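# Level the hanging flower dryer's ring without bending stems

## Task

Bring the flower dryer's ring to a level hang without deforming any flower stem. At the end the dryer must hang free from its rail, and each flower must hang upside down, held in its clip by the stem.

## Robot and tools

ROBOT. Two six-joint FANUC CRX arms, left_arm and right_arm, each carrying a Robotiq 140 mm two-finger gripper whose fingers can fold at a hinge. Joint order for each arm, always: waist (J1), shoulder (J2), elbow (J3), forearm roll (J4), wrist pitch (J5), wrist roll (J6). Stated ranges in rad: waist -3.491..3.491, shoulder -3.140..3.140, elbow -1.187..4.328, forearm roll -3.316..3.316, wrist pitch -3.140..3.140, wrist roll -3.927..3.927. The true end stops can differ by about 0.010 rad. Contact torque limits are 145 N m for J1-J3 and 36.4 N m for J4-J6, and a held weight counts toward them.

FRAMES. Scene frame: origin on the table surface halfway between the nominal bases, +z up, +x out over the table, left_arm toward +y. Measured bases: left_arm at (+0.027, +0.363, +0.035) m, right_arm at (+0.001, -0.329, +0.035) m, each turned only slightly about z. Each arm reports its end_effector_position (m) and end_effector_quat_wxyz in its own base frame. Fixed cameras and the table use the scene frame. Gripper axes: +z points along the fingers, and the fingers open and close along y. The reported point sits between the pads where they meet when closed. Fingertips stick out about 33 mm past it at small gaps, about 9 mm when fully open. Printed poses can be off by a few cm.

THE ROW. Every command row holds 18 plain numbers, even if only one arm moves. First left_arm: 6 absolute joint target angles in rad, then gripper position, force_limit, speed. Then right_arm in the same 9-number layout. The three gripper numbers are each scaled to [-1, 1]:
- position: +1 is 140 mm open, about -0.8 is pads touching, and -1 closes until blocked.
- force_limit: pad force after a slow close, from about 14 N at -1 to about 58 N at +1.
- speed: about 30 mm/s at -1 and 250 mm/s at +1. A fast close grips much harder, up to about 116 N.
Both force_limit and speed start at +1. To leave a gripper unchanged, resend its last three numbers, because 0 is itself a command. Joint targets far beyond a range, and beyond the current angle, are refused. A target just past an end is clipped, and the result says "joint sent to its limit".

TOOLS.
- execute_actions(actions, cameras): actions is a list of actions. Each action is up to 15 rows, one per 1/30 s control step, and a short action repeats its last row. An empty list returns state plus all camera images.
- move(target, speed, blend, stop_force, zero, blocking, cameras): target is one 18-number row or a list of up to 15 rows, all absolute joint angles. All joints interpolate together, so the hand moves along curves and nothing is avoided. speed is in rad/s, 0.01-3.92, default 0.5; it limits the joint with the longest travel. It can be one value or one per target. blend (rad) rounds corners of a list; 0 stops at each target. stop_force (N, 12-80, one value for both arms) ends an arm's path when its estimated push against its motion exceeds that value. Use it with a slow speed. Leave it out when pulling away from contact. zero (default true) resets the force baseline before the move. blocking=false returns after about 0.5 s while the move runs on, and a new move replaces it; it cannot be combined with stop_force. The result adds a "move:" line: done, off_target, moving, held or fault, plus limits=held.
- wait(seconds 0-10, cameras): holds the last commands.
- stop(cameras): brakes a running move; the fingers keep moving.
- zoom_image(camera, region=[x0,y0,x1,y1]): enlarges a pixel region, at most 504x504, of a camera's newest image.
- read_manual(section="licences"): returns licence texts only.
- finished_scene(scene): ends the scene; scene is 1 or 2. It cannot be undone.
Cameras: cam_head_left, cam_head_right, cam_high, cam_low, cam_left_wrist, cam_right_wrist, all 672x504. Pass ["all"] for every camera and [] for none.

RESULTS. Joint positions, velocities and targets are listed per arm in joint order (rad, rad/s). "Joint targets" shows what the joints are currently being driven toward; resend it to hold still. Tool commands shows the current gripper numbers. object_status: 0 moving; 1 blocked while opening; 2 blocked while closing (a likely grasp); 3 reached the requested position or pads met. position_measured is in counts: 3 is open, about 139 is 60 mm, about 200 is 20 mm, about 230 is closed. To grip harder, raise force_limit, then change position slightly (e.g. -1 to -0.98). Flange force is the estimated outside force in gripper axes; it includes held weight and noise, or shows "no reading". "joint command not followed" means the anti-collision check between the arms changed some steps. MOTOR HOT warns of overheating ahead of a 30-60 s brake stop.

AVOID. Any net force of 150 N or a contact torque at its limit freezes that arm for 10 s. Even a slight target past a firm contact can trigger this. Don't let the arms collide or squeeze each other, and never close a gripper on the other gripper. Don't drop or fling parts, slam into fixed things, or let anything leave the table. Grip parts near the fingertip quarter of the pads: deeper grips fold the fingers and can hold loosely or squeeze too hard. Fingertips pushed against a surface fold easily. Avoid heavy twisting or off-centre loads on the wrist. Handle stems gently so they keep their shape. A loose object may occasionally get nudged. Time spent thinking lets the scene run on.

Each tool is called after "Request:" as name(argument=value, ...), one argument or row to a line, values as JSON.

## Session

Request:
execute_actions(
  actions=[],
)

Scene clock: 0.00 s.
left_arm: end_effector_position=(+0.4878, +0.2346, +0.1725) position_measured=3 object_status=3 end_effector_quat_wxyz=(-0.077, -0.598, +0.778, -0.179) | right_arm: end_effector_position=(+0.3318, +0.2316, +0.1285) position_measured=3 object_status=3 end_effector_quat_wxyz=(+0.292, +0.842, +0.039, +0.452)
Joint positions: left_arm=[0.892 0.358 0.111 0.31 -1.566 -1.193] | right_arm=[1.659 0.183 -0.816 0.835 -1.5 -0.492]
Joint velocities: within noise
Flange force (N): no reading
Joint targets: left_arm=[0.892 0.358 0.111 0.310 -1.566 -1.193] | right_arm=[1.659 0.183 -0.816 0.835 -1.500 -0.492]
Tool commands: left_gripper/position=+1.0 left_gripper/force_limit=+1.0 left_gripper/speed=+1.0 right_gripper/position=+1.0 right_gripper/force_limit=+1.0 right_gripper/speed=+1.0

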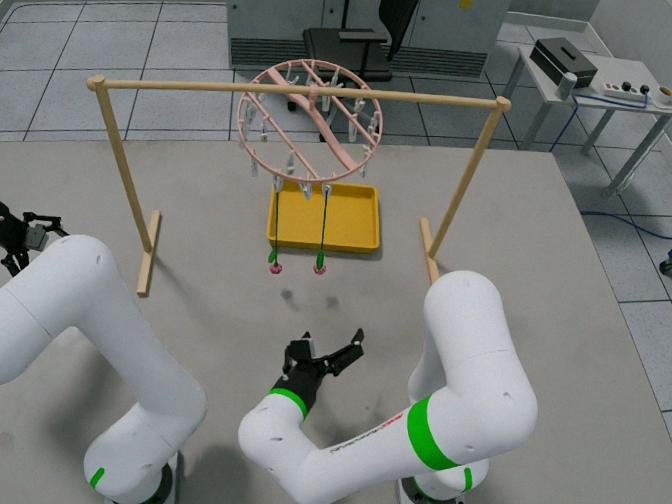

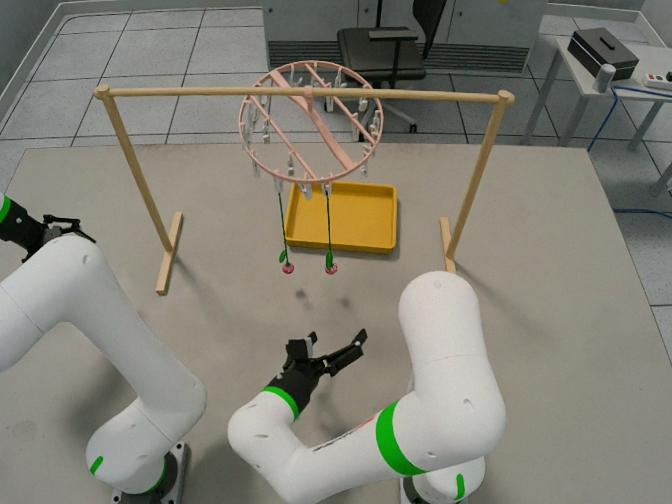

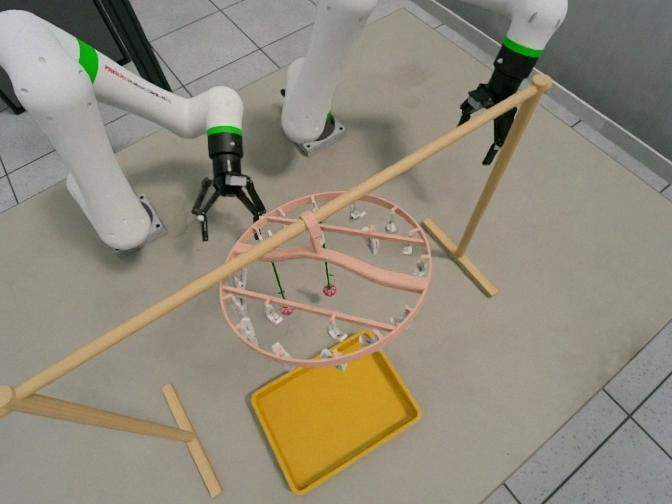

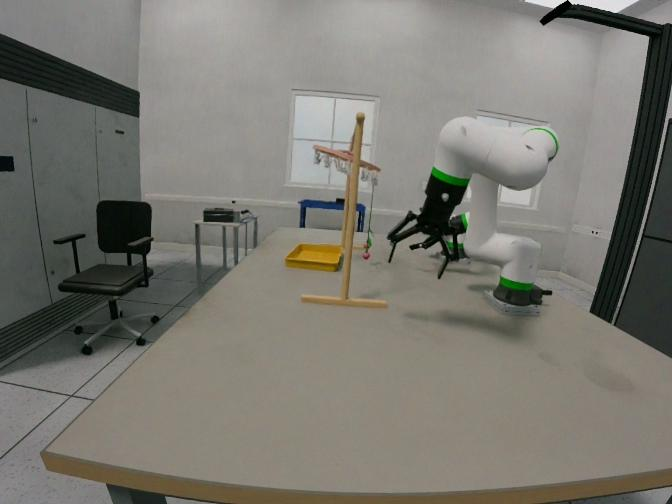

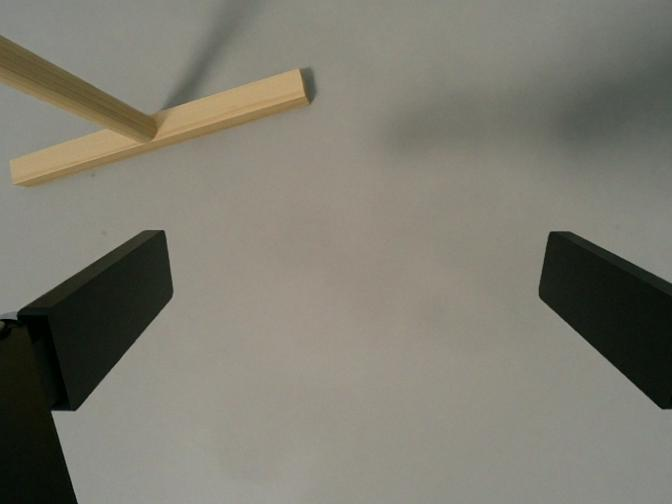

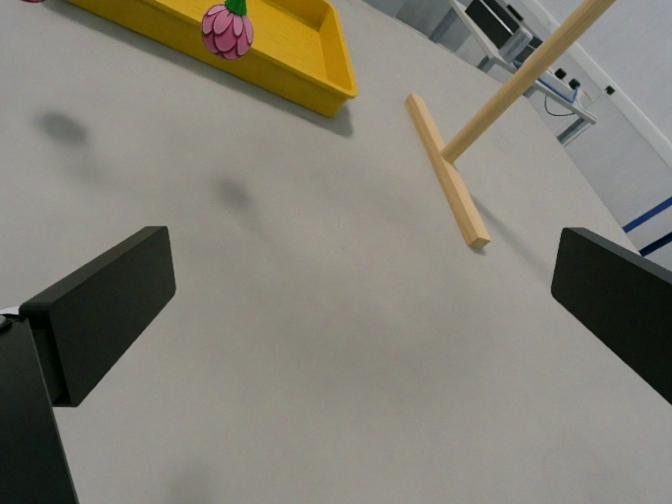

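Request:
zoom_image(
  camera="cam_head_right",
  region=[220, 50, 420, 290],
)

Request:
zoom_image(
  camera="cam_high",
  region=[200, 170, 450, 390],
)

Request:
zoom_image(
  camera="cam_low",
  region=[280, 100, 480, 290],
)

Request:
zoom_image(
  camera="cam_head_left",
  region=[210, 40, 410, 290],
)

Scaled by 2.100 from the camera's 672x504 image, which has a finer 960x720 frame.

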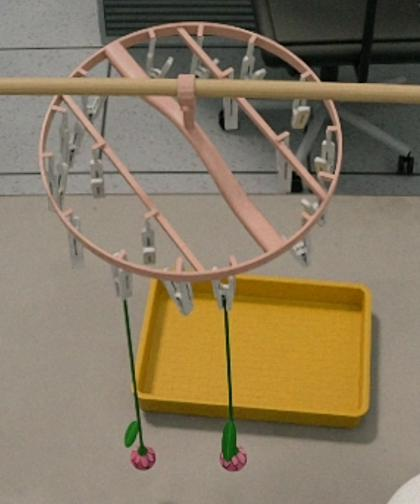

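Scaled by 2.016 from the camera's 672x504 image, which has a finer 960x720 frame.

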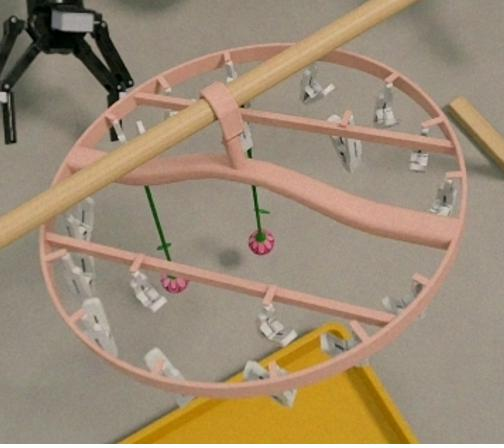

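Scaled by 2.520 from the camera's 672x504 image, which has a finer 960x720 frame.

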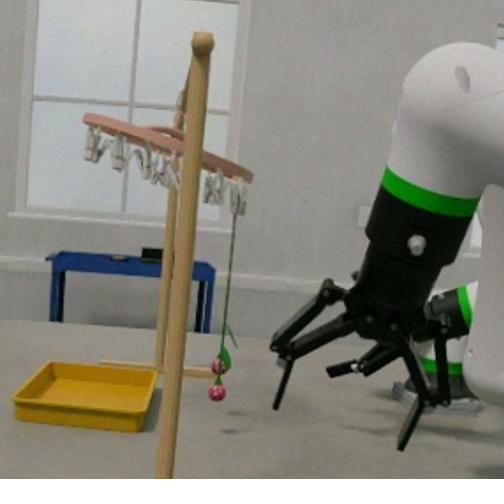

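Scaled by 2.016 from the camera's 672x504 image, which has a finer 960x720 frame.

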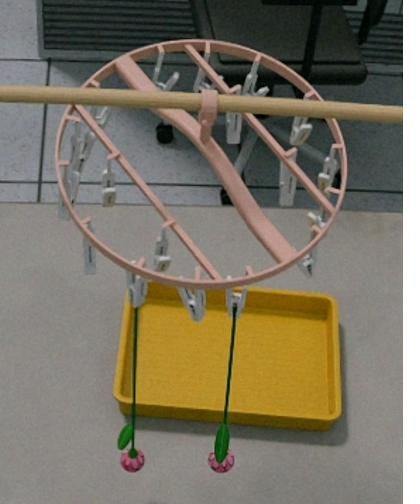

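Request:
move(
  target=[
    [0.892,0.358,0.111,0.31,-1.566,-1.193,1,1,1,1.659,-0.607,-0.906,0.835,-1.5,-0.492,1,1,1],
    [0.892,0.358,0.111,0.31,-1.566,-1.193,1,1,1,0.209,-0.607,-0.906,3.1416,-0.299,-1.5708,1,1,1],
  ],
  speed=0.8,
  blend=0.2,
  cameras=["all"],
)

Request:
zoom_image(
  camera="cam_right_wrist",
  region=[86, 0, 590, 504],
)

Scene clock: 103.37 s.
left_arm: end_effector_position=(+0.4880, +0.2346, +0.1727) position_measured=3 object_status=3 end_effector_quat_wxyz=(-0.076, -0.597, +0.778, -0.178) | right_arm: end_effector_position=(+0.4950, +0.2379, +0.3951) position_measured=3 object_status=3 end_effector_quat_wxyz=(-0.074, +0.703, +0.074, +0.703)
Joint positions: left_arm=[0.892 0.358 0.111 0.31 -1.566 -1.193] | right_arm=[0.209 -0.607 -0.906 3.142 -0.299 -1.571]
Flange force (N): left_arm=[-1.3 1.0 0.5] | right_arm=no reading
Joint targets: left_arm=[0.892 0.358 0.111 0.310 -1.566 -1.193] | right_arm=[0.209 -0.607 -0.906 3.142 -0.299 -1.571]
move: done
camera_calibration:
cam_left_wrist: T_world_to_cam=[[-0.958945, 0.223648, -0.174374, 0.453572], [0.228645, 0.97347, -0.00885254, -0.332007], [0.167768, -0.048359, -0.98464, 0.242963], [0, 0, 0, 1]] pos_world=[0.470101, 0.233508, 0.315384]
cam_right_wrist: T_world_to_cam=[[0.231505, -0.972794, -0.00877923, 0.134208], [-0.319055, -0.067397, -0.945337, 0.551985], [0.919026, 0.221651, -0.325977, -0.232614], [0, 0, 0, 1]] pos_world=[0.358821, 0.219318, 0.447163]

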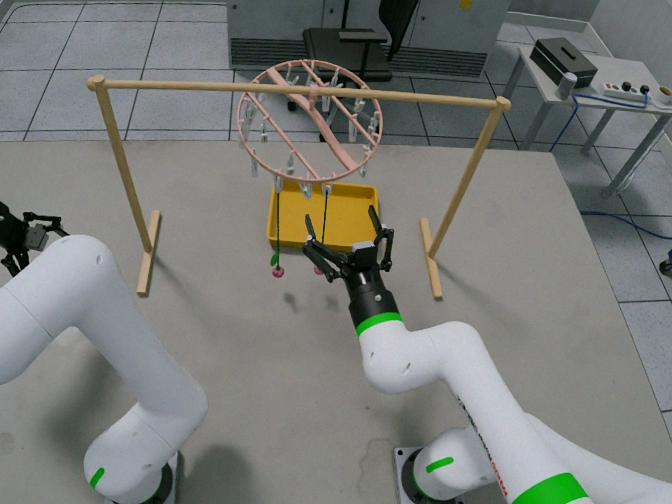

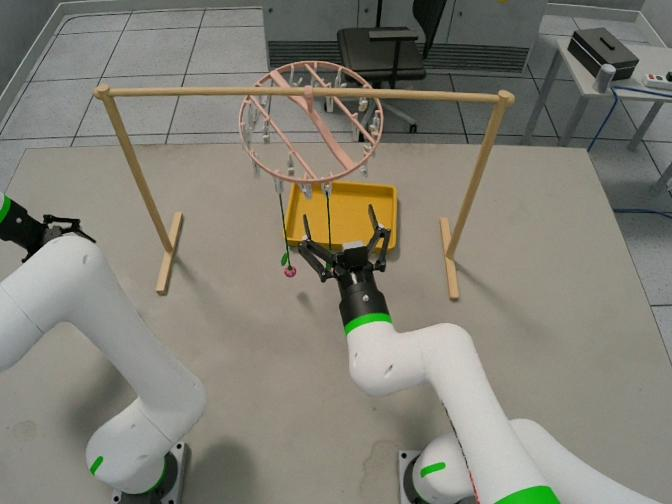

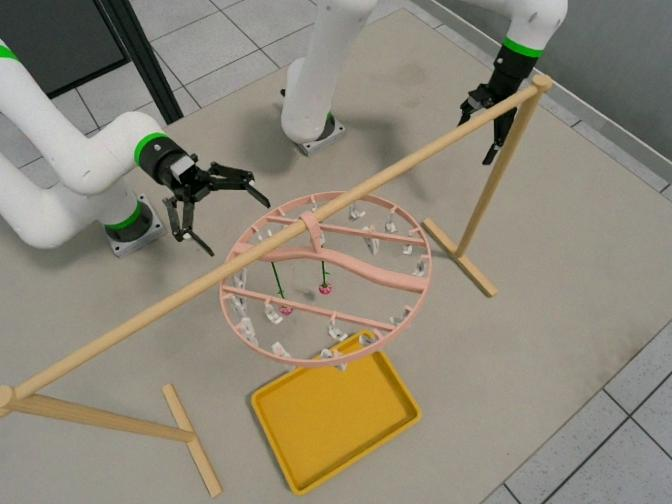

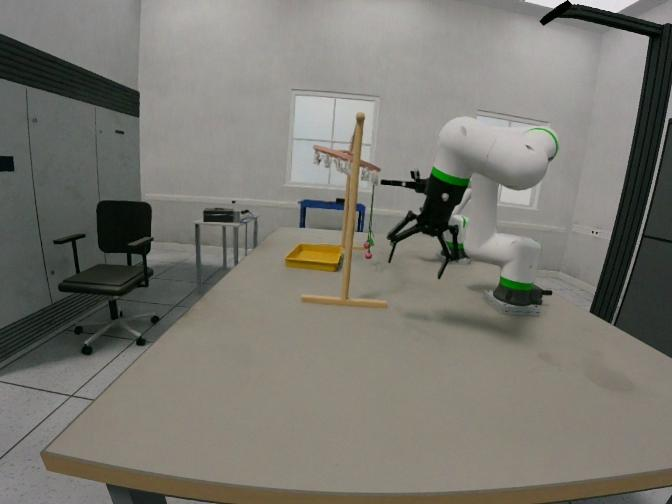

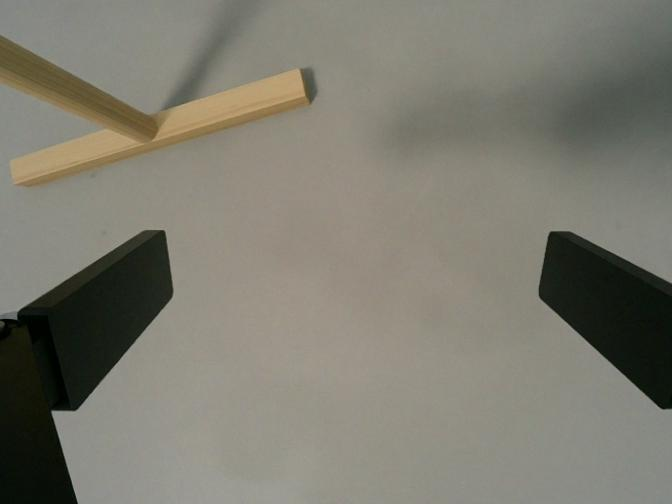

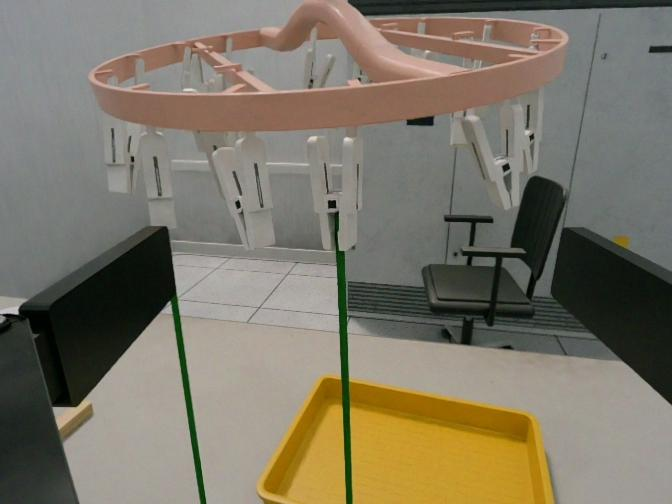

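Scaled by 1.000.

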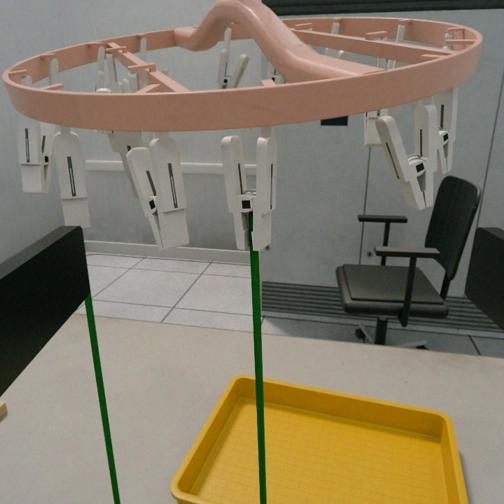

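Request:
move(
  target=[
    [0.892,0.358,0.111,0.31,-1.566,-1.193,1,1,1,0.209,-0.607,-0.906,3.1416,-0.299,-1.5708,0,-1,0],
    [0.892,0.358,0.111,0.31,-1.566,-1.193,1,1,1,0.414,0.255,-0.92,3.1416,-1.175,-1.5708,0,-1,0],
  ],
  speed=0.7,
  cameras=["cam_head_left","cam_head_right","cam_right_wrist"],
)

Scene clock: 187.53 s.
left_arm: end_effector_position=(+0.4880, +0.2346, +0.1727) position_measured=3 object_status=3 end_effector_quat_wxyz=(-0.076, -0.597, +0.778, -0.178) | right_arm: end_effector_position=(+0.5206, +0.3707, +0.1850) position_measured=129 object_status=3 end_effector_quat_wxyz=(-0.145, +0.692, +0.145, +0.692)
Joint positions: left_arm=[0.892 0.358 0.111 0.31 -1.566 -1.193] | right_arm=[0.414 0.255 -0.92 3.142 -1.175 -1.571]
Flange force (N): left_arm=[-2.1 0.2 0.1] | right_arm=[-2.1 0.8 1.8]
Joint targets: left_arm=[0.892 0.358 0.111 0.310 -1.566 -1.193] | right_arm=[0.414 0.255 -0.920 3.142 -1.175 -1.571]
move: done
camera_calibration:
cam_right_wrist: T_world_to_cam=[[0.424646, -0.905317, -0.00876802, 0.130168], [-0.298545, -0.130879, -0.945379, 0.383467], [0.85472, 0.404069, -0.325855, -0.38821], [0, 0, 0, 1]] pos_world=[0.391017, 0.324895, 0.237163]
Images, in order (width x height): cam_head_left 672x504, cam_head_right 672x504, cam_right_wrist 672x504.

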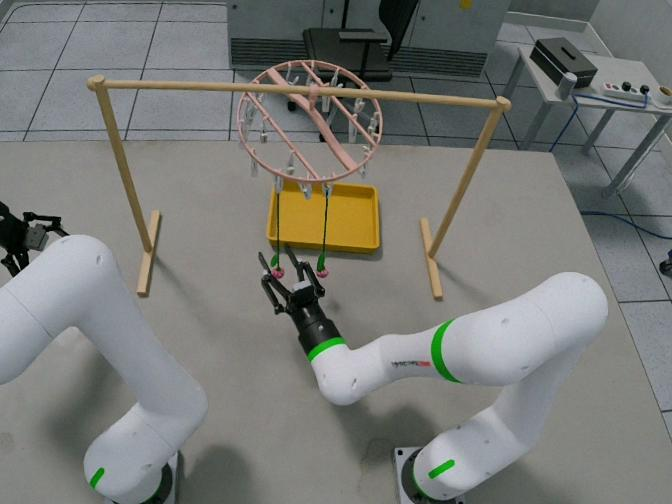

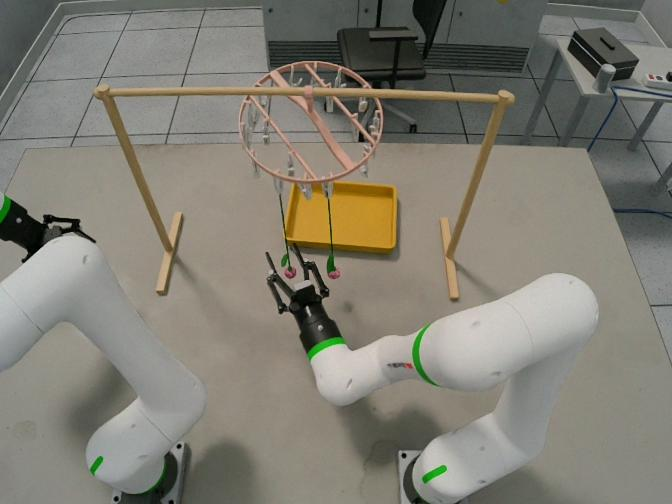

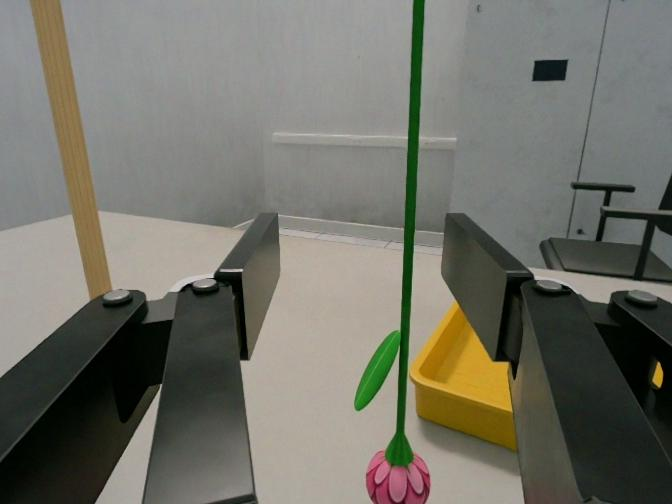

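Request:
move(
  target=[0.892,0.358,0.111,0.31,-1.566,-1.193,1,1,1,0.384,0.255,-0.92,3.1416,-1.175,-1.5708,0,-1,0],
  cameras=["cam_head_right","cam_right_wrist","cam_high"],
)

Request:
zoom_image(
  camera="cam_high",
  region=[150, 150, 402, 340],
)

Scene clock: 199.93 s.
left_arm: end_effector_position=(+0.4880, +0.2346, +0.1727) position_measured=3 object_status=3 end_effector_quat_wxyz=(-0.076, -0.597, +0.778, -0.178) | right_arm: end_effector_position=(+0.5315, +0.3550, +0.1850) position_measured=129 object_status=3 end_effector_quat_wxyz=(-0.135, +0.694, +0.135, +0.694)
Joint positions: left_arm=[0.892 0.358 0.111 0.31 -1.566 -1.193] | right_arm=[0.384 0.255 -0.92 3.142 -1.175 -1.571]
Flange force (N): left_arm=[-1.9 0.0 0.6] | right_arm=[-4.3 1.0 3.0]
Joint targets: left_arm=[0.892 0.358 0.111 0.310 -1.566 -1.193] | right_arm=[0.384 0.255 -0.920 3.142 -1.175 -1.571]
move: done
camera_calibration:
cam_right_wrist: T_world_to_cam=[[0.397334, -0.917632, -0.00873828, 0.130097], [-0.302418, -0.121945, -0.945343, 0.383429], [0.866412, 0.378259, -0.325961, -0.388223], [0, 0, 0, 1]] pos_world=[0.400625, 0.312987, 0.237063]
Images, in order (width x height): cam_head_right 672x504, cam_high 672x504, cam_right_wrist 672x504.

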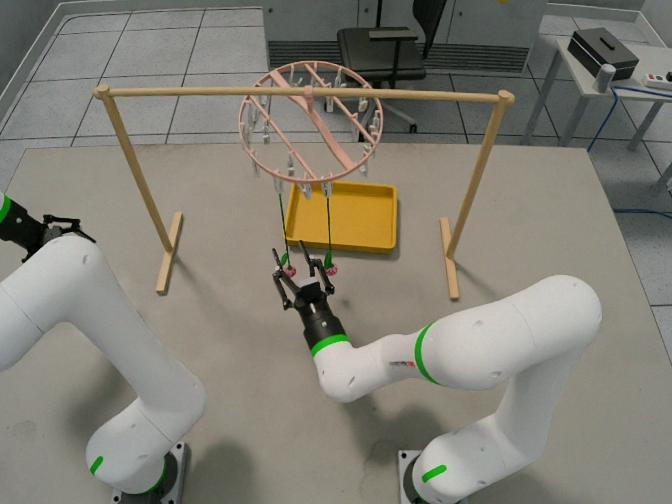

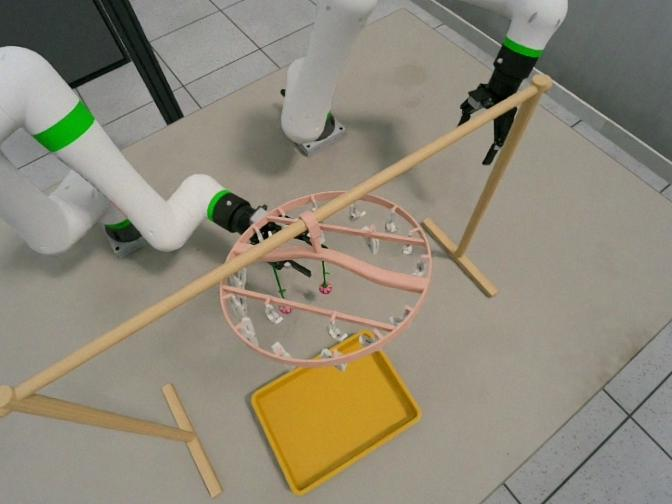

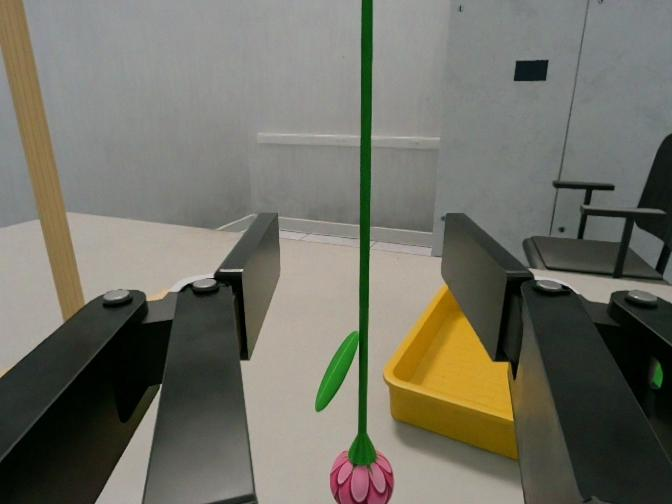

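Scaled by 2.000 from the camera's 672x504 image, which has a finer 960x720 frame.

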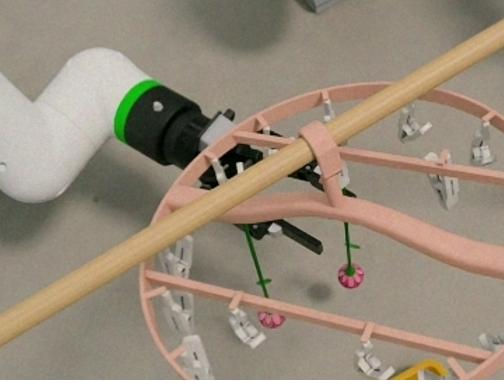

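Request:
move(
  target=[
    [0.892,0.358,0.111,0.31,-1.566,-1.193,1,1,1,0.380,0.273,-0.890,3.1416,-1.163,-1.5708,0,-1,0],
    [0.892,0.358,0.111,0.31,-1.566,-1.193,1,1,1,0.380,0.273,-0.890,3.1416,-1.163,-1.5708,-1,-1,-1],
  ],
  speed=0.3,
  cameras=["cam_head_right","cam_right_wrist","cam_high"],
)

Request:
zoom_image(
  camera="cam_high",
  region=[150, 150, 402, 340],
)

Request:
zoom_image(
  camera="cam_head_right",
  region=[220, 50, 420, 290],
)

Scene clock: 213.70 s.
left_arm: end_effector_position=(+0.4880, +0.2346, +0.1727) position_measured=3 object_status=3 end_effector_quat_wxyz=(-0.076, -0.597, +0.778, -0.178) | right_arm: end_effector_position=(+0.5439, +0.3572, +0.1851) position_measured=224 object_status=0 end_effector_quat_wxyz=(-0.134, +0.694, +0.134, +0.694)
Joint positions: left_arm=[0.892 0.358 0.111 0.31 -1.566 -1.193] | right_arm=[0.38 0.273 -0.89 3.142 -1.163 -1.571]
Flange force (N): left_arm=[-1.6 1.3 1.1] | right_arm=[-3.8 -0.4 3.7]
Joint targets: left_arm=[0.892 0.358 0.111 0.310 -1.566 -1.193] | right_arm=[0.380 0.273 -0.890 3.142 -1.163 -1.571]
move: done
camera_calibration:
cam_right_wrist: T_world_to_cam=[[0.393632, -0.919225, -0.00885187, 0.129889], [-0.30296, -0.120631, -0.945338, 0.387364], [0.867911, 0.374797, -0.325972, -0.399348], [0, 0, 0, 1]] pos_world=[0.412826, 0.315799, 0.237163]
Images, in order (width x height): cam_head_right 672x504, cam_high 672x504, cam_right_wrist 672x504.

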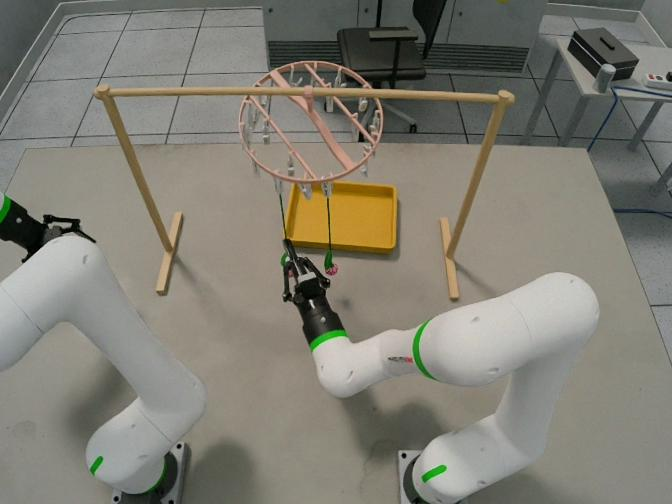

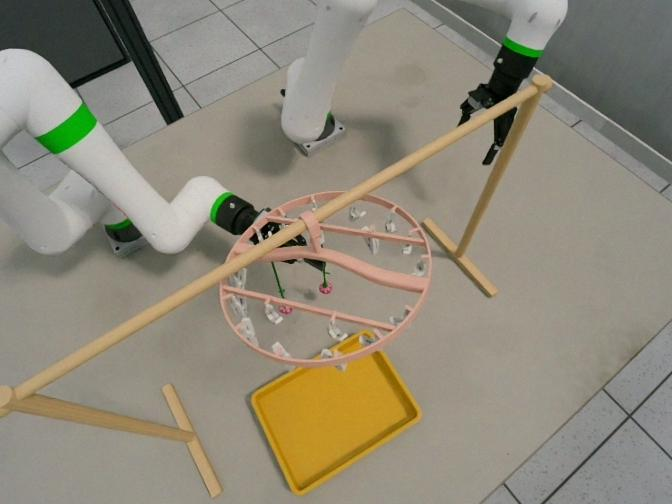

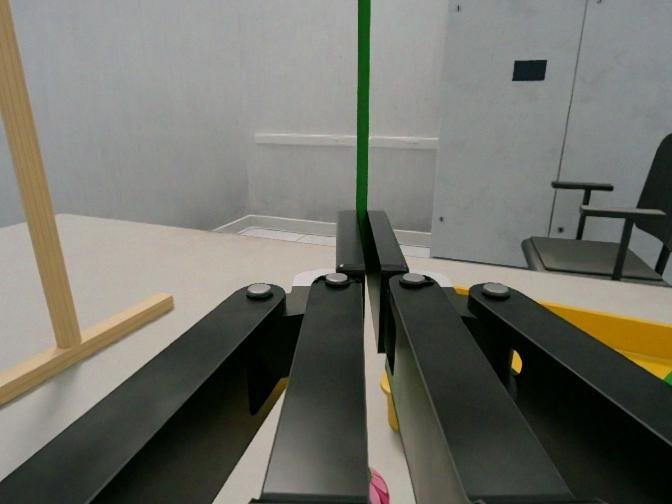

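Scaled by 2.000 from the camera's 672x504 image, which has a finer 960x720 frame.

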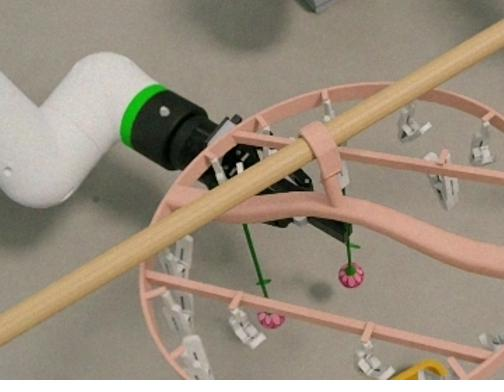

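Scaled by 2.100 from the camera's 672x504 image, which has a finer 960x720 frame.

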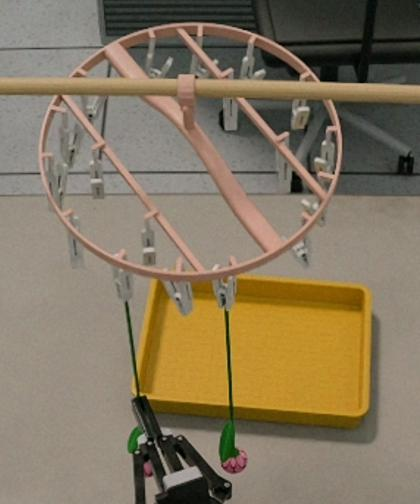

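Request:
move(
  target=[
    [0.7,-0.712,-0.8885,0.31,-1.566,-1.193,-0.3,-1,0,0.380,0.273,-0.890,3.1416,-1.163,-1.5708,-1,-1,-1],
    [0.5,-0.712,-0.8885,3.1416,-0.1767,-1.5708,-0.3,-1,0,0.380,0.273,-0.890,3.1416,-1.163,-1.5708,-1,-1,-1],
    [-0.729,-0.712,-0.8885,3.1416,-0.1767,-1.5708,-0.3,-1,0,0.380,0.273,-0.890,3.1416,-1.163,-1.5708,-1,-1,-1],
  ],
  speed=0.9,
  blend=0.15,
  cameras=["cam_head_right","cam_left_wrist"],
)

Request:
wait(
  seconds=0.2,
  cameras=["cam_head_right","cam_left_wrist","cam_right_wrist"],
)

Scene clock: 251.57 s.
left_arm: end_effector_position=(+0.4685, -0.2440, +0.4200) position_measured=167 object_status=3 end_effector_quat_wxyz=(+0.252, +0.661, -0.252, +0.661) | right_arm: end_effector_position=(+0.5439, +0.3572, +0.1851) position_measured=224 object_status=2 end_effector_quat_wxyz=(-0.134, +0.694, +0.134, +0.694)
Joint positions: left_arm=[-0.729 -0.712 -0.889 3.142 -0.177 -1.571] | right_arm=[0.38 0.273 -0.89 3.142 -1.163 -1.571]
Flange force (N): left_arm=no reading | right_arm=[-2.4 0.8 2.6]
Joint targets: left_arm=[-0.729 -0.712 -0.888 3.142 -0.177 -1.571] | right_arm=[0.380 0.273 -0.890 3.142 -1.163 -1.571]
move: done
camera_calibration:
cam_left_wrist: T_world_to_cam=[[-0.674691, -0.738091, 0.00375177, 0.142317], [-0.245528, 0.219638, -0.94418, 0.571521], [0.696066, -0.637951, -0.32941, -0.199969], [0, 0, 0, 1]] pos_world=[0.375536, -0.148055, 0.473213]
Images, in order (width x height): cam_head_right 672x504, cam_left_wrist 672x504.

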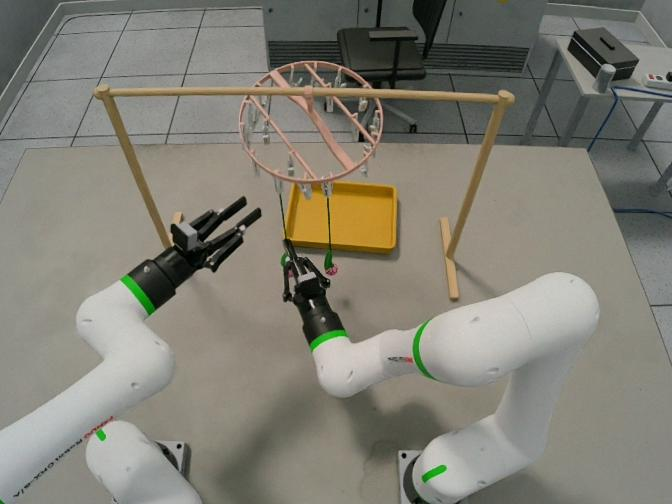

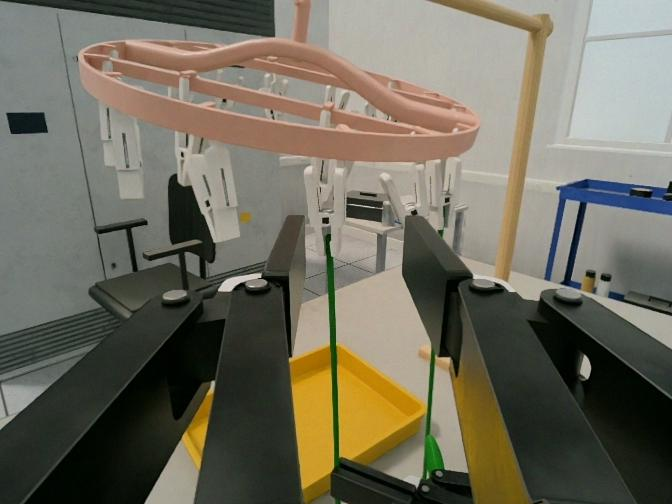

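Scene clock: 251.77 s.
left_arm: end_effector_position=(+0.4684, -0.2441, +0.4200) position_measured=167 object_status=3 end_effector_quat_wxyz=(+0.252, +0.661, -0.252, +0.661) | right_arm: end_effector_position=(+0.5439, +0.3572, +0.1851) position_measured=224 object_status=2 end_effector_quat_wxyz=(-0.134, +0.694, +0.134, +0.694)
Joint positions: left_arm=[-0.729 -0.712 -0.889 3.142 -0.177 -1.571] | right_arm=[0.38 0.273 -0.89 3.142 -1.163 -1.571]
Flange force (N): left_arm=no reading | right_arm=[-4.9 -0.7 3.2]
Joint targets: left_arm=[-0.729 -0.712 -0.888 3.142 -0.177 -1.571] | right_arm=[0.380 0.273 -0.890 3.142 -1.163 -1.571]
Tool commands: left_gripper/position=-0.3 left_gripper/force_limit=-1.0 left_gripper/speed=+0.0 right_gripper/position=-1.0 right_gripper/force_limit=-1.0 right_gripper/speed=-1.0
wait: 0.20 s; at rest by 0.17 s
camera_calibration:
cam_left_wrist: T_world_to_cam=[[-0.674691, -0.738091, 0.00375177, 0.142317], [-0.245528, 0.219638, -0.94418, 0.571521], [0.696066, -0.637951, -0.32941, -0.199969], [0, 0, 0, 1]] pos_world=[0.375536, -0.148055, 0.473213]
cam_right_wrist: T_world_to_cam=[[0.393644, -0.919221, -0.00881597, 0.129874], [-0.302945, -0.120666, -0.945338, 0.387369], [0.867911, 0.374797, -0.325973, -0.399348], [0, 0, 0, 1]] pos_world=[0.412826, 0.315799, 0.237163]
Images, in order (width x height): cam_head_right 672x504, cam_left_wrist 672x504, cam_right_wrist 672x504.

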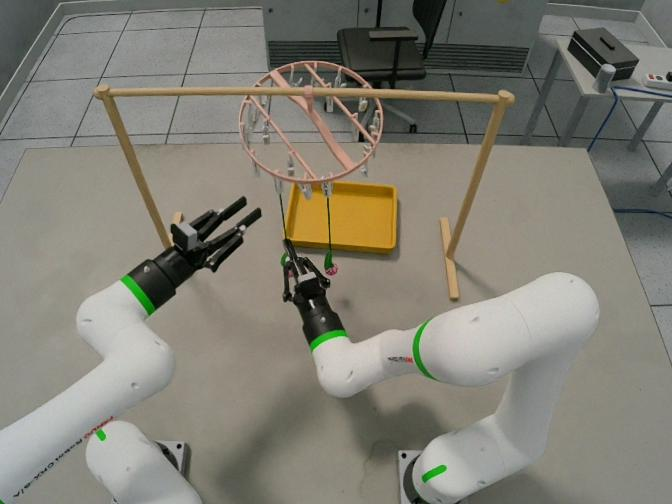

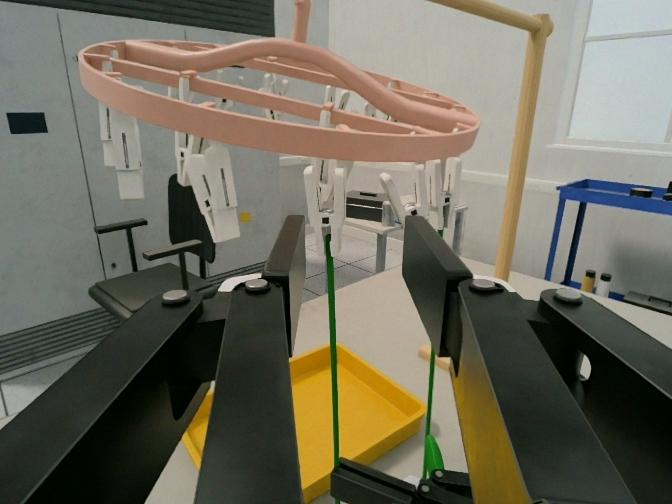

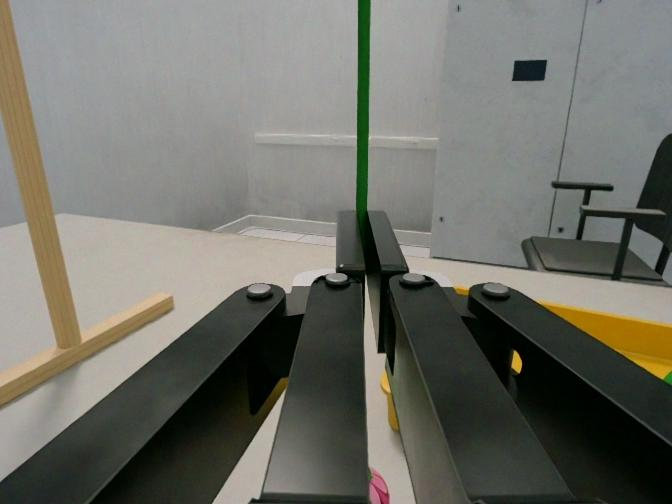

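Request:
move(
  target=[-0.7068,-0.4959,-0.7729,3.1416,-0.277,-1.5708,-0.3,-1,0,0.380,0.273,-0.890,3.1416,-1.163,-1.5708,-1,-1,-1],
  speed=0.4,
  cameras=["cam_head_right","cam_left_wrist"],
)

Scene clock: 265.53 s.
left_arm: end_effector_position=(+0.5217, -0.2746, +0.4280) position_measured=167 object_status=3 end_effector_quat_wxyz=(+0.245, +0.663, -0.245, +0.663) | right_arm: end_effector_position=(+0.5439, +0.3572, +0.1851) position_measured=224 object_status=2 end_effector_quat_wxyz=(-0.134, +0.694, +0.134, +0.694)
Joint positions: left_arm=[-0.707 -0.496 -0.773 3.142 -0.277 -1.571] | right_arm=[0.38 0.273 -0.89 3.142 -1.163 -1.571]
Flange force (N): left_arm=no reading | right_arm=[-4.2 -0.8 2.7]
Joint targets: left_arm=[-0.707 -0.496 -0.773 3.142 -0.277 -1.571] | right_arm=[0.380 0.273 -0.890 3.142 -1.163 -1.571]
move: done
camera_calibration:
cam_left_wrist: T_world_to_cam=[[-0.658209, -0.752826, 0.00376663, 0.142998], [-0.250471, 0.214268, -0.944115, 0.599983], [0.709947, -0.622368, -0.329594, -0.256684], [0, 0, 0, 1]] pos_world=[0.426633, -0.180656, 0.481313]
Images, in order (width x height): cam_head_right 672x504, cam_left_wrist 672x504.

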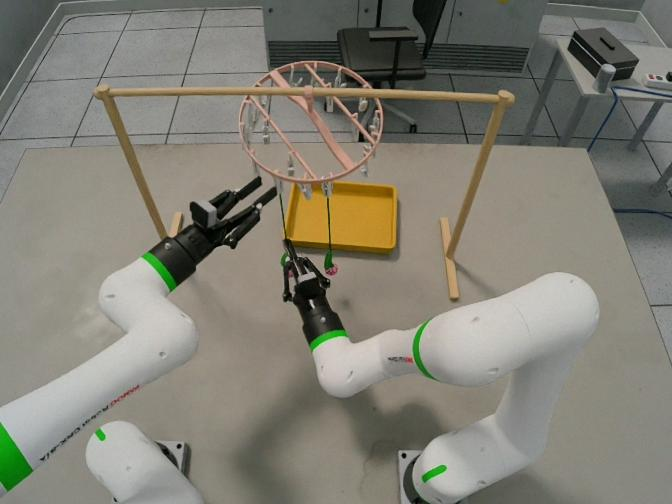

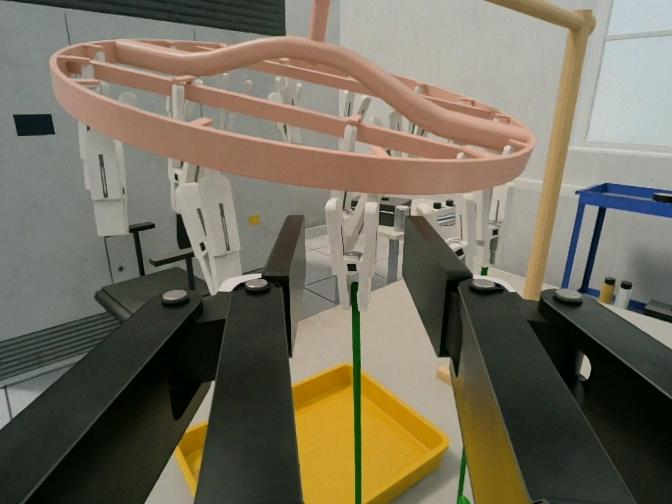

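Request:
move(
  target=[
    [-0.7068,-0.4324,-0.7208,3.1416,-0.2884,-1.5708,-0.3,-1,0,0.380,0.273,-0.890,3.1416,-1.163,-1.5708,-1,-1,-1],
    [-0.7068,-0.4324,-0.7208,3.1416,-0.2884,-1.5708,-1,-1,-1,0.380,0.273,-0.890,3.1416,-1.163,-1.5708,-1,-1,-1],
  ],
  speed=0.3,
  cameras=["cam_head_right","cam_left_wrist","cam_right_wrist"],
)

Request:
zoom_image(
  camera="cam_left_wrist",
  region=[236, 130, 476, 330],
)

Scene clock: 278.60 s.
left_arm: end_effector_position=(+0.5384, -0.2888, +0.4350) position_measured=230 object_status=0 end_effector_quat_wxyz=(+0.245, +0.663, -0.245, +0.663) | right_arm: end_effector_position=(+0.5439, +0.3572, +0.1851) position_measured=224 object_status=2 end_effector_quat_wxyz=(-0.134, +0.694, +0.134, +0.694)
Joint positions: left_arm=[-0.707 -0.432 -0.721 3.142 -0.288 -1.571] | right_arm=[0.38 0.273 -0.89 3.142 -1.163 -1.571]
Flange force (N): left_arm=no reading | right_arm=[-3.6 1.0 3.7]
Joint targets: left_arm=[-0.707 -0.432 -0.721 3.142 -0.288 -1.571] | right_arm=[0.380 0.273 -0.890 3.142 -1.163 -1.571]
move: done
camera_calibration:
cam_left_wrist: T_world_to_cam=[[-0.658155, -0.752873, 0.00374207, 0.143177], [-0.250487, 0.214281, -0.944108, 0.613844], [0.709992, -0.622307, -0.329615, -0.27513], [0, 0, 0, 1]] pos_world=[0.443333, -0.194956, 0.488313]
cam_right_wrist: T_world_to_cam=[[0.393644, -0.919221, -0.00881597, 0.129874], [-0.302945, -0.120666, -0.945338, 0.387369], [0.867911, 0.374797, -0.325973, -0.399348], [0, 0, 0, 1]] pos_world=[0.412826, 0.315799, 0.237163]
Images, in order (width x height): cam_head_right 672x504, cam_left_wrist 672x504, cam_right_wrist 672x504.

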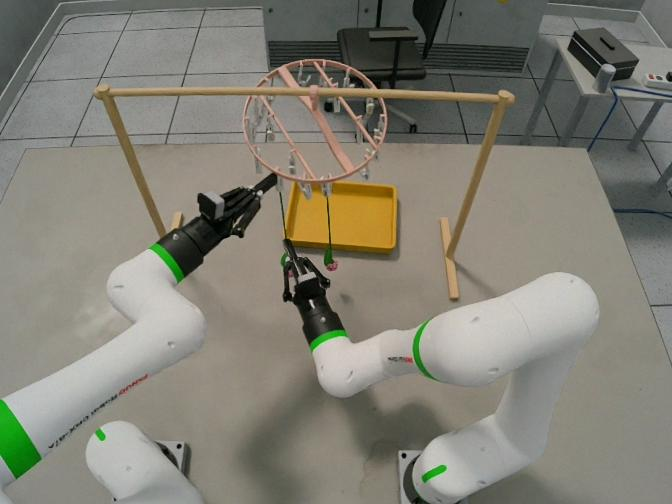

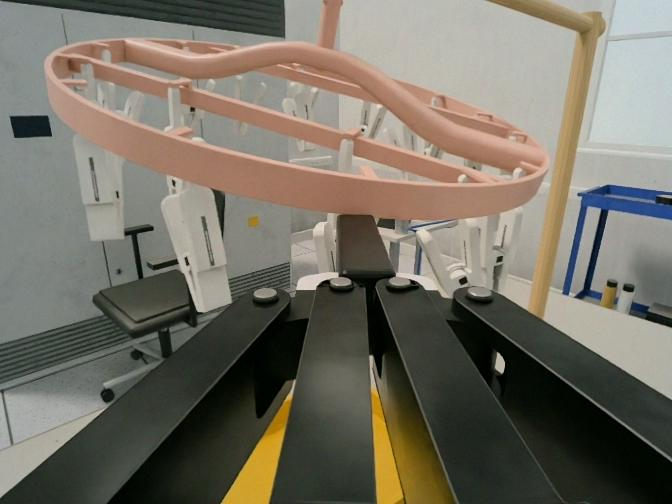

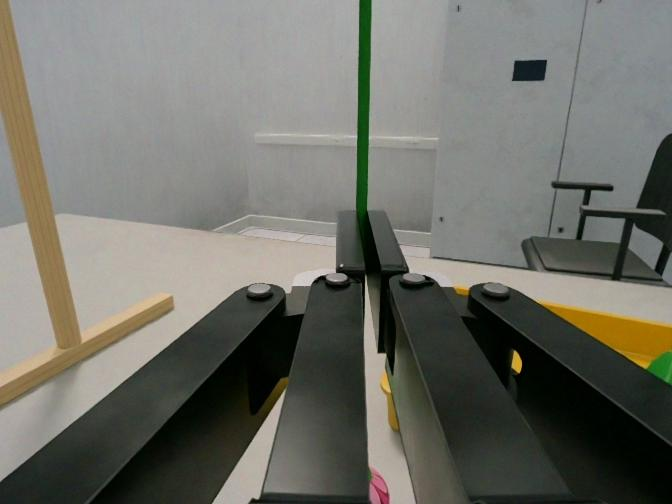

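Scaled by 2.100 from the camera's 672x504 image, which has a finer 960x720 frame.

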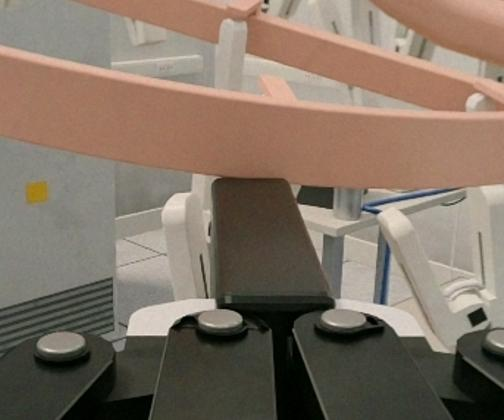

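Request:
move(
  target=[-0.7068,-0.4324,-0.7208,3.1416,-0.2884,-1.5708,-0.3,-1,-0.5,0.380,0.273,-0.890,3.1416,-1.163,-1.5708,-1,-1,-1],
  cameras=["cam_head_right","cam_left_wrist"],
)

Request:
zoom_image(
  camera="cam_left_wrist",
  region=[236, 130, 476, 330],
)

Request:
zoom_image(
  camera="cam_head_right",
  region=[200, 50, 400, 290],
)

Scene clock: 287.00 s.
left_arm: end_effector_position=(+0.5384, -0.2888, +0.4350) position_measured=167 object_status=0 end_effector_quat_wxyz=(+0.245, +0.663, -0.245, +0.663) | right_arm: end_effector_position=(+0.5439, +0.3572, +0.1851) position_measured=224 object_status=2 end_effector_quat_wxyz=(-0.134, +0.694, +0.134, +0.694)
Joint positions: left_arm=[-0.707 -0.432 -0.721 3.142 -0.288 -1.571] | right_arm=[0.38 0.273 -0.89 3.142 -1.163 -1.571]
Flange force (N): left_arm=no reading | right_arm=[-4.2 0.1 2.9]
Joint targets: left_arm=[-0.707 -0.432 -0.721 3.142 -0.288 -1.571] | right_arm=[0.380 0.273 -0.890 3.142 -1.163 -1.571]
move: done
camera_calibration:
cam_left_wrist: T_world_to_cam=[[-0.658174, -0.752857, 0.00367129, 0.143223], [-0.250438, 0.214337, -0.944108, 0.613834], [0.709992, -0.622307, -0.329615, -0.27513], [0, 0, 0, 1]] pos_world=[0.443333, -0.194956, 0.488313]
Images, in order (width x height): cam_head_right 672x504, cam_left_wrist 672x504.

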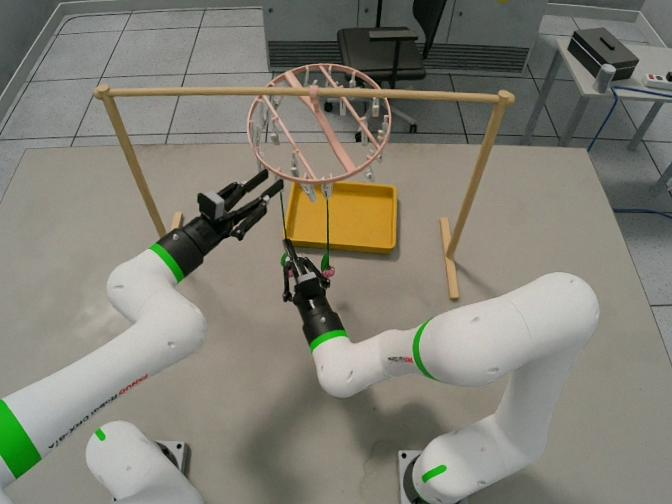

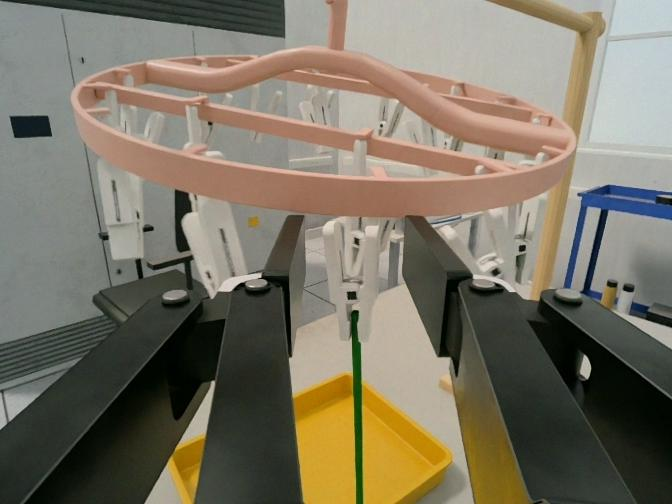

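Scaled by 2.100 from the camera's 672x504 image, which has a finer 960x720 frame.

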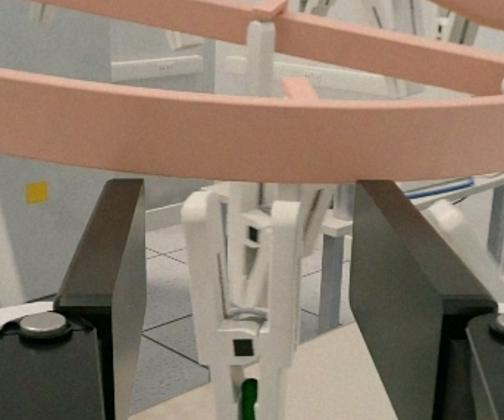

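Scaled by 2.100 from the camera's 672x504 image, which has a finer 960x720 frame.

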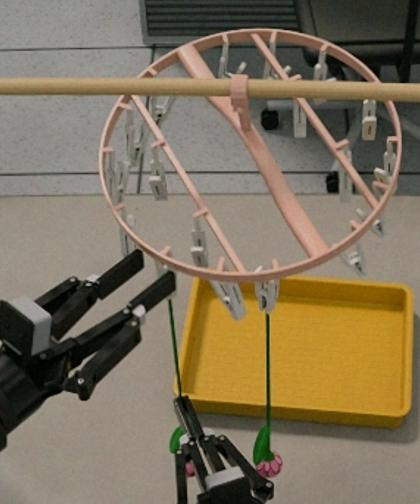

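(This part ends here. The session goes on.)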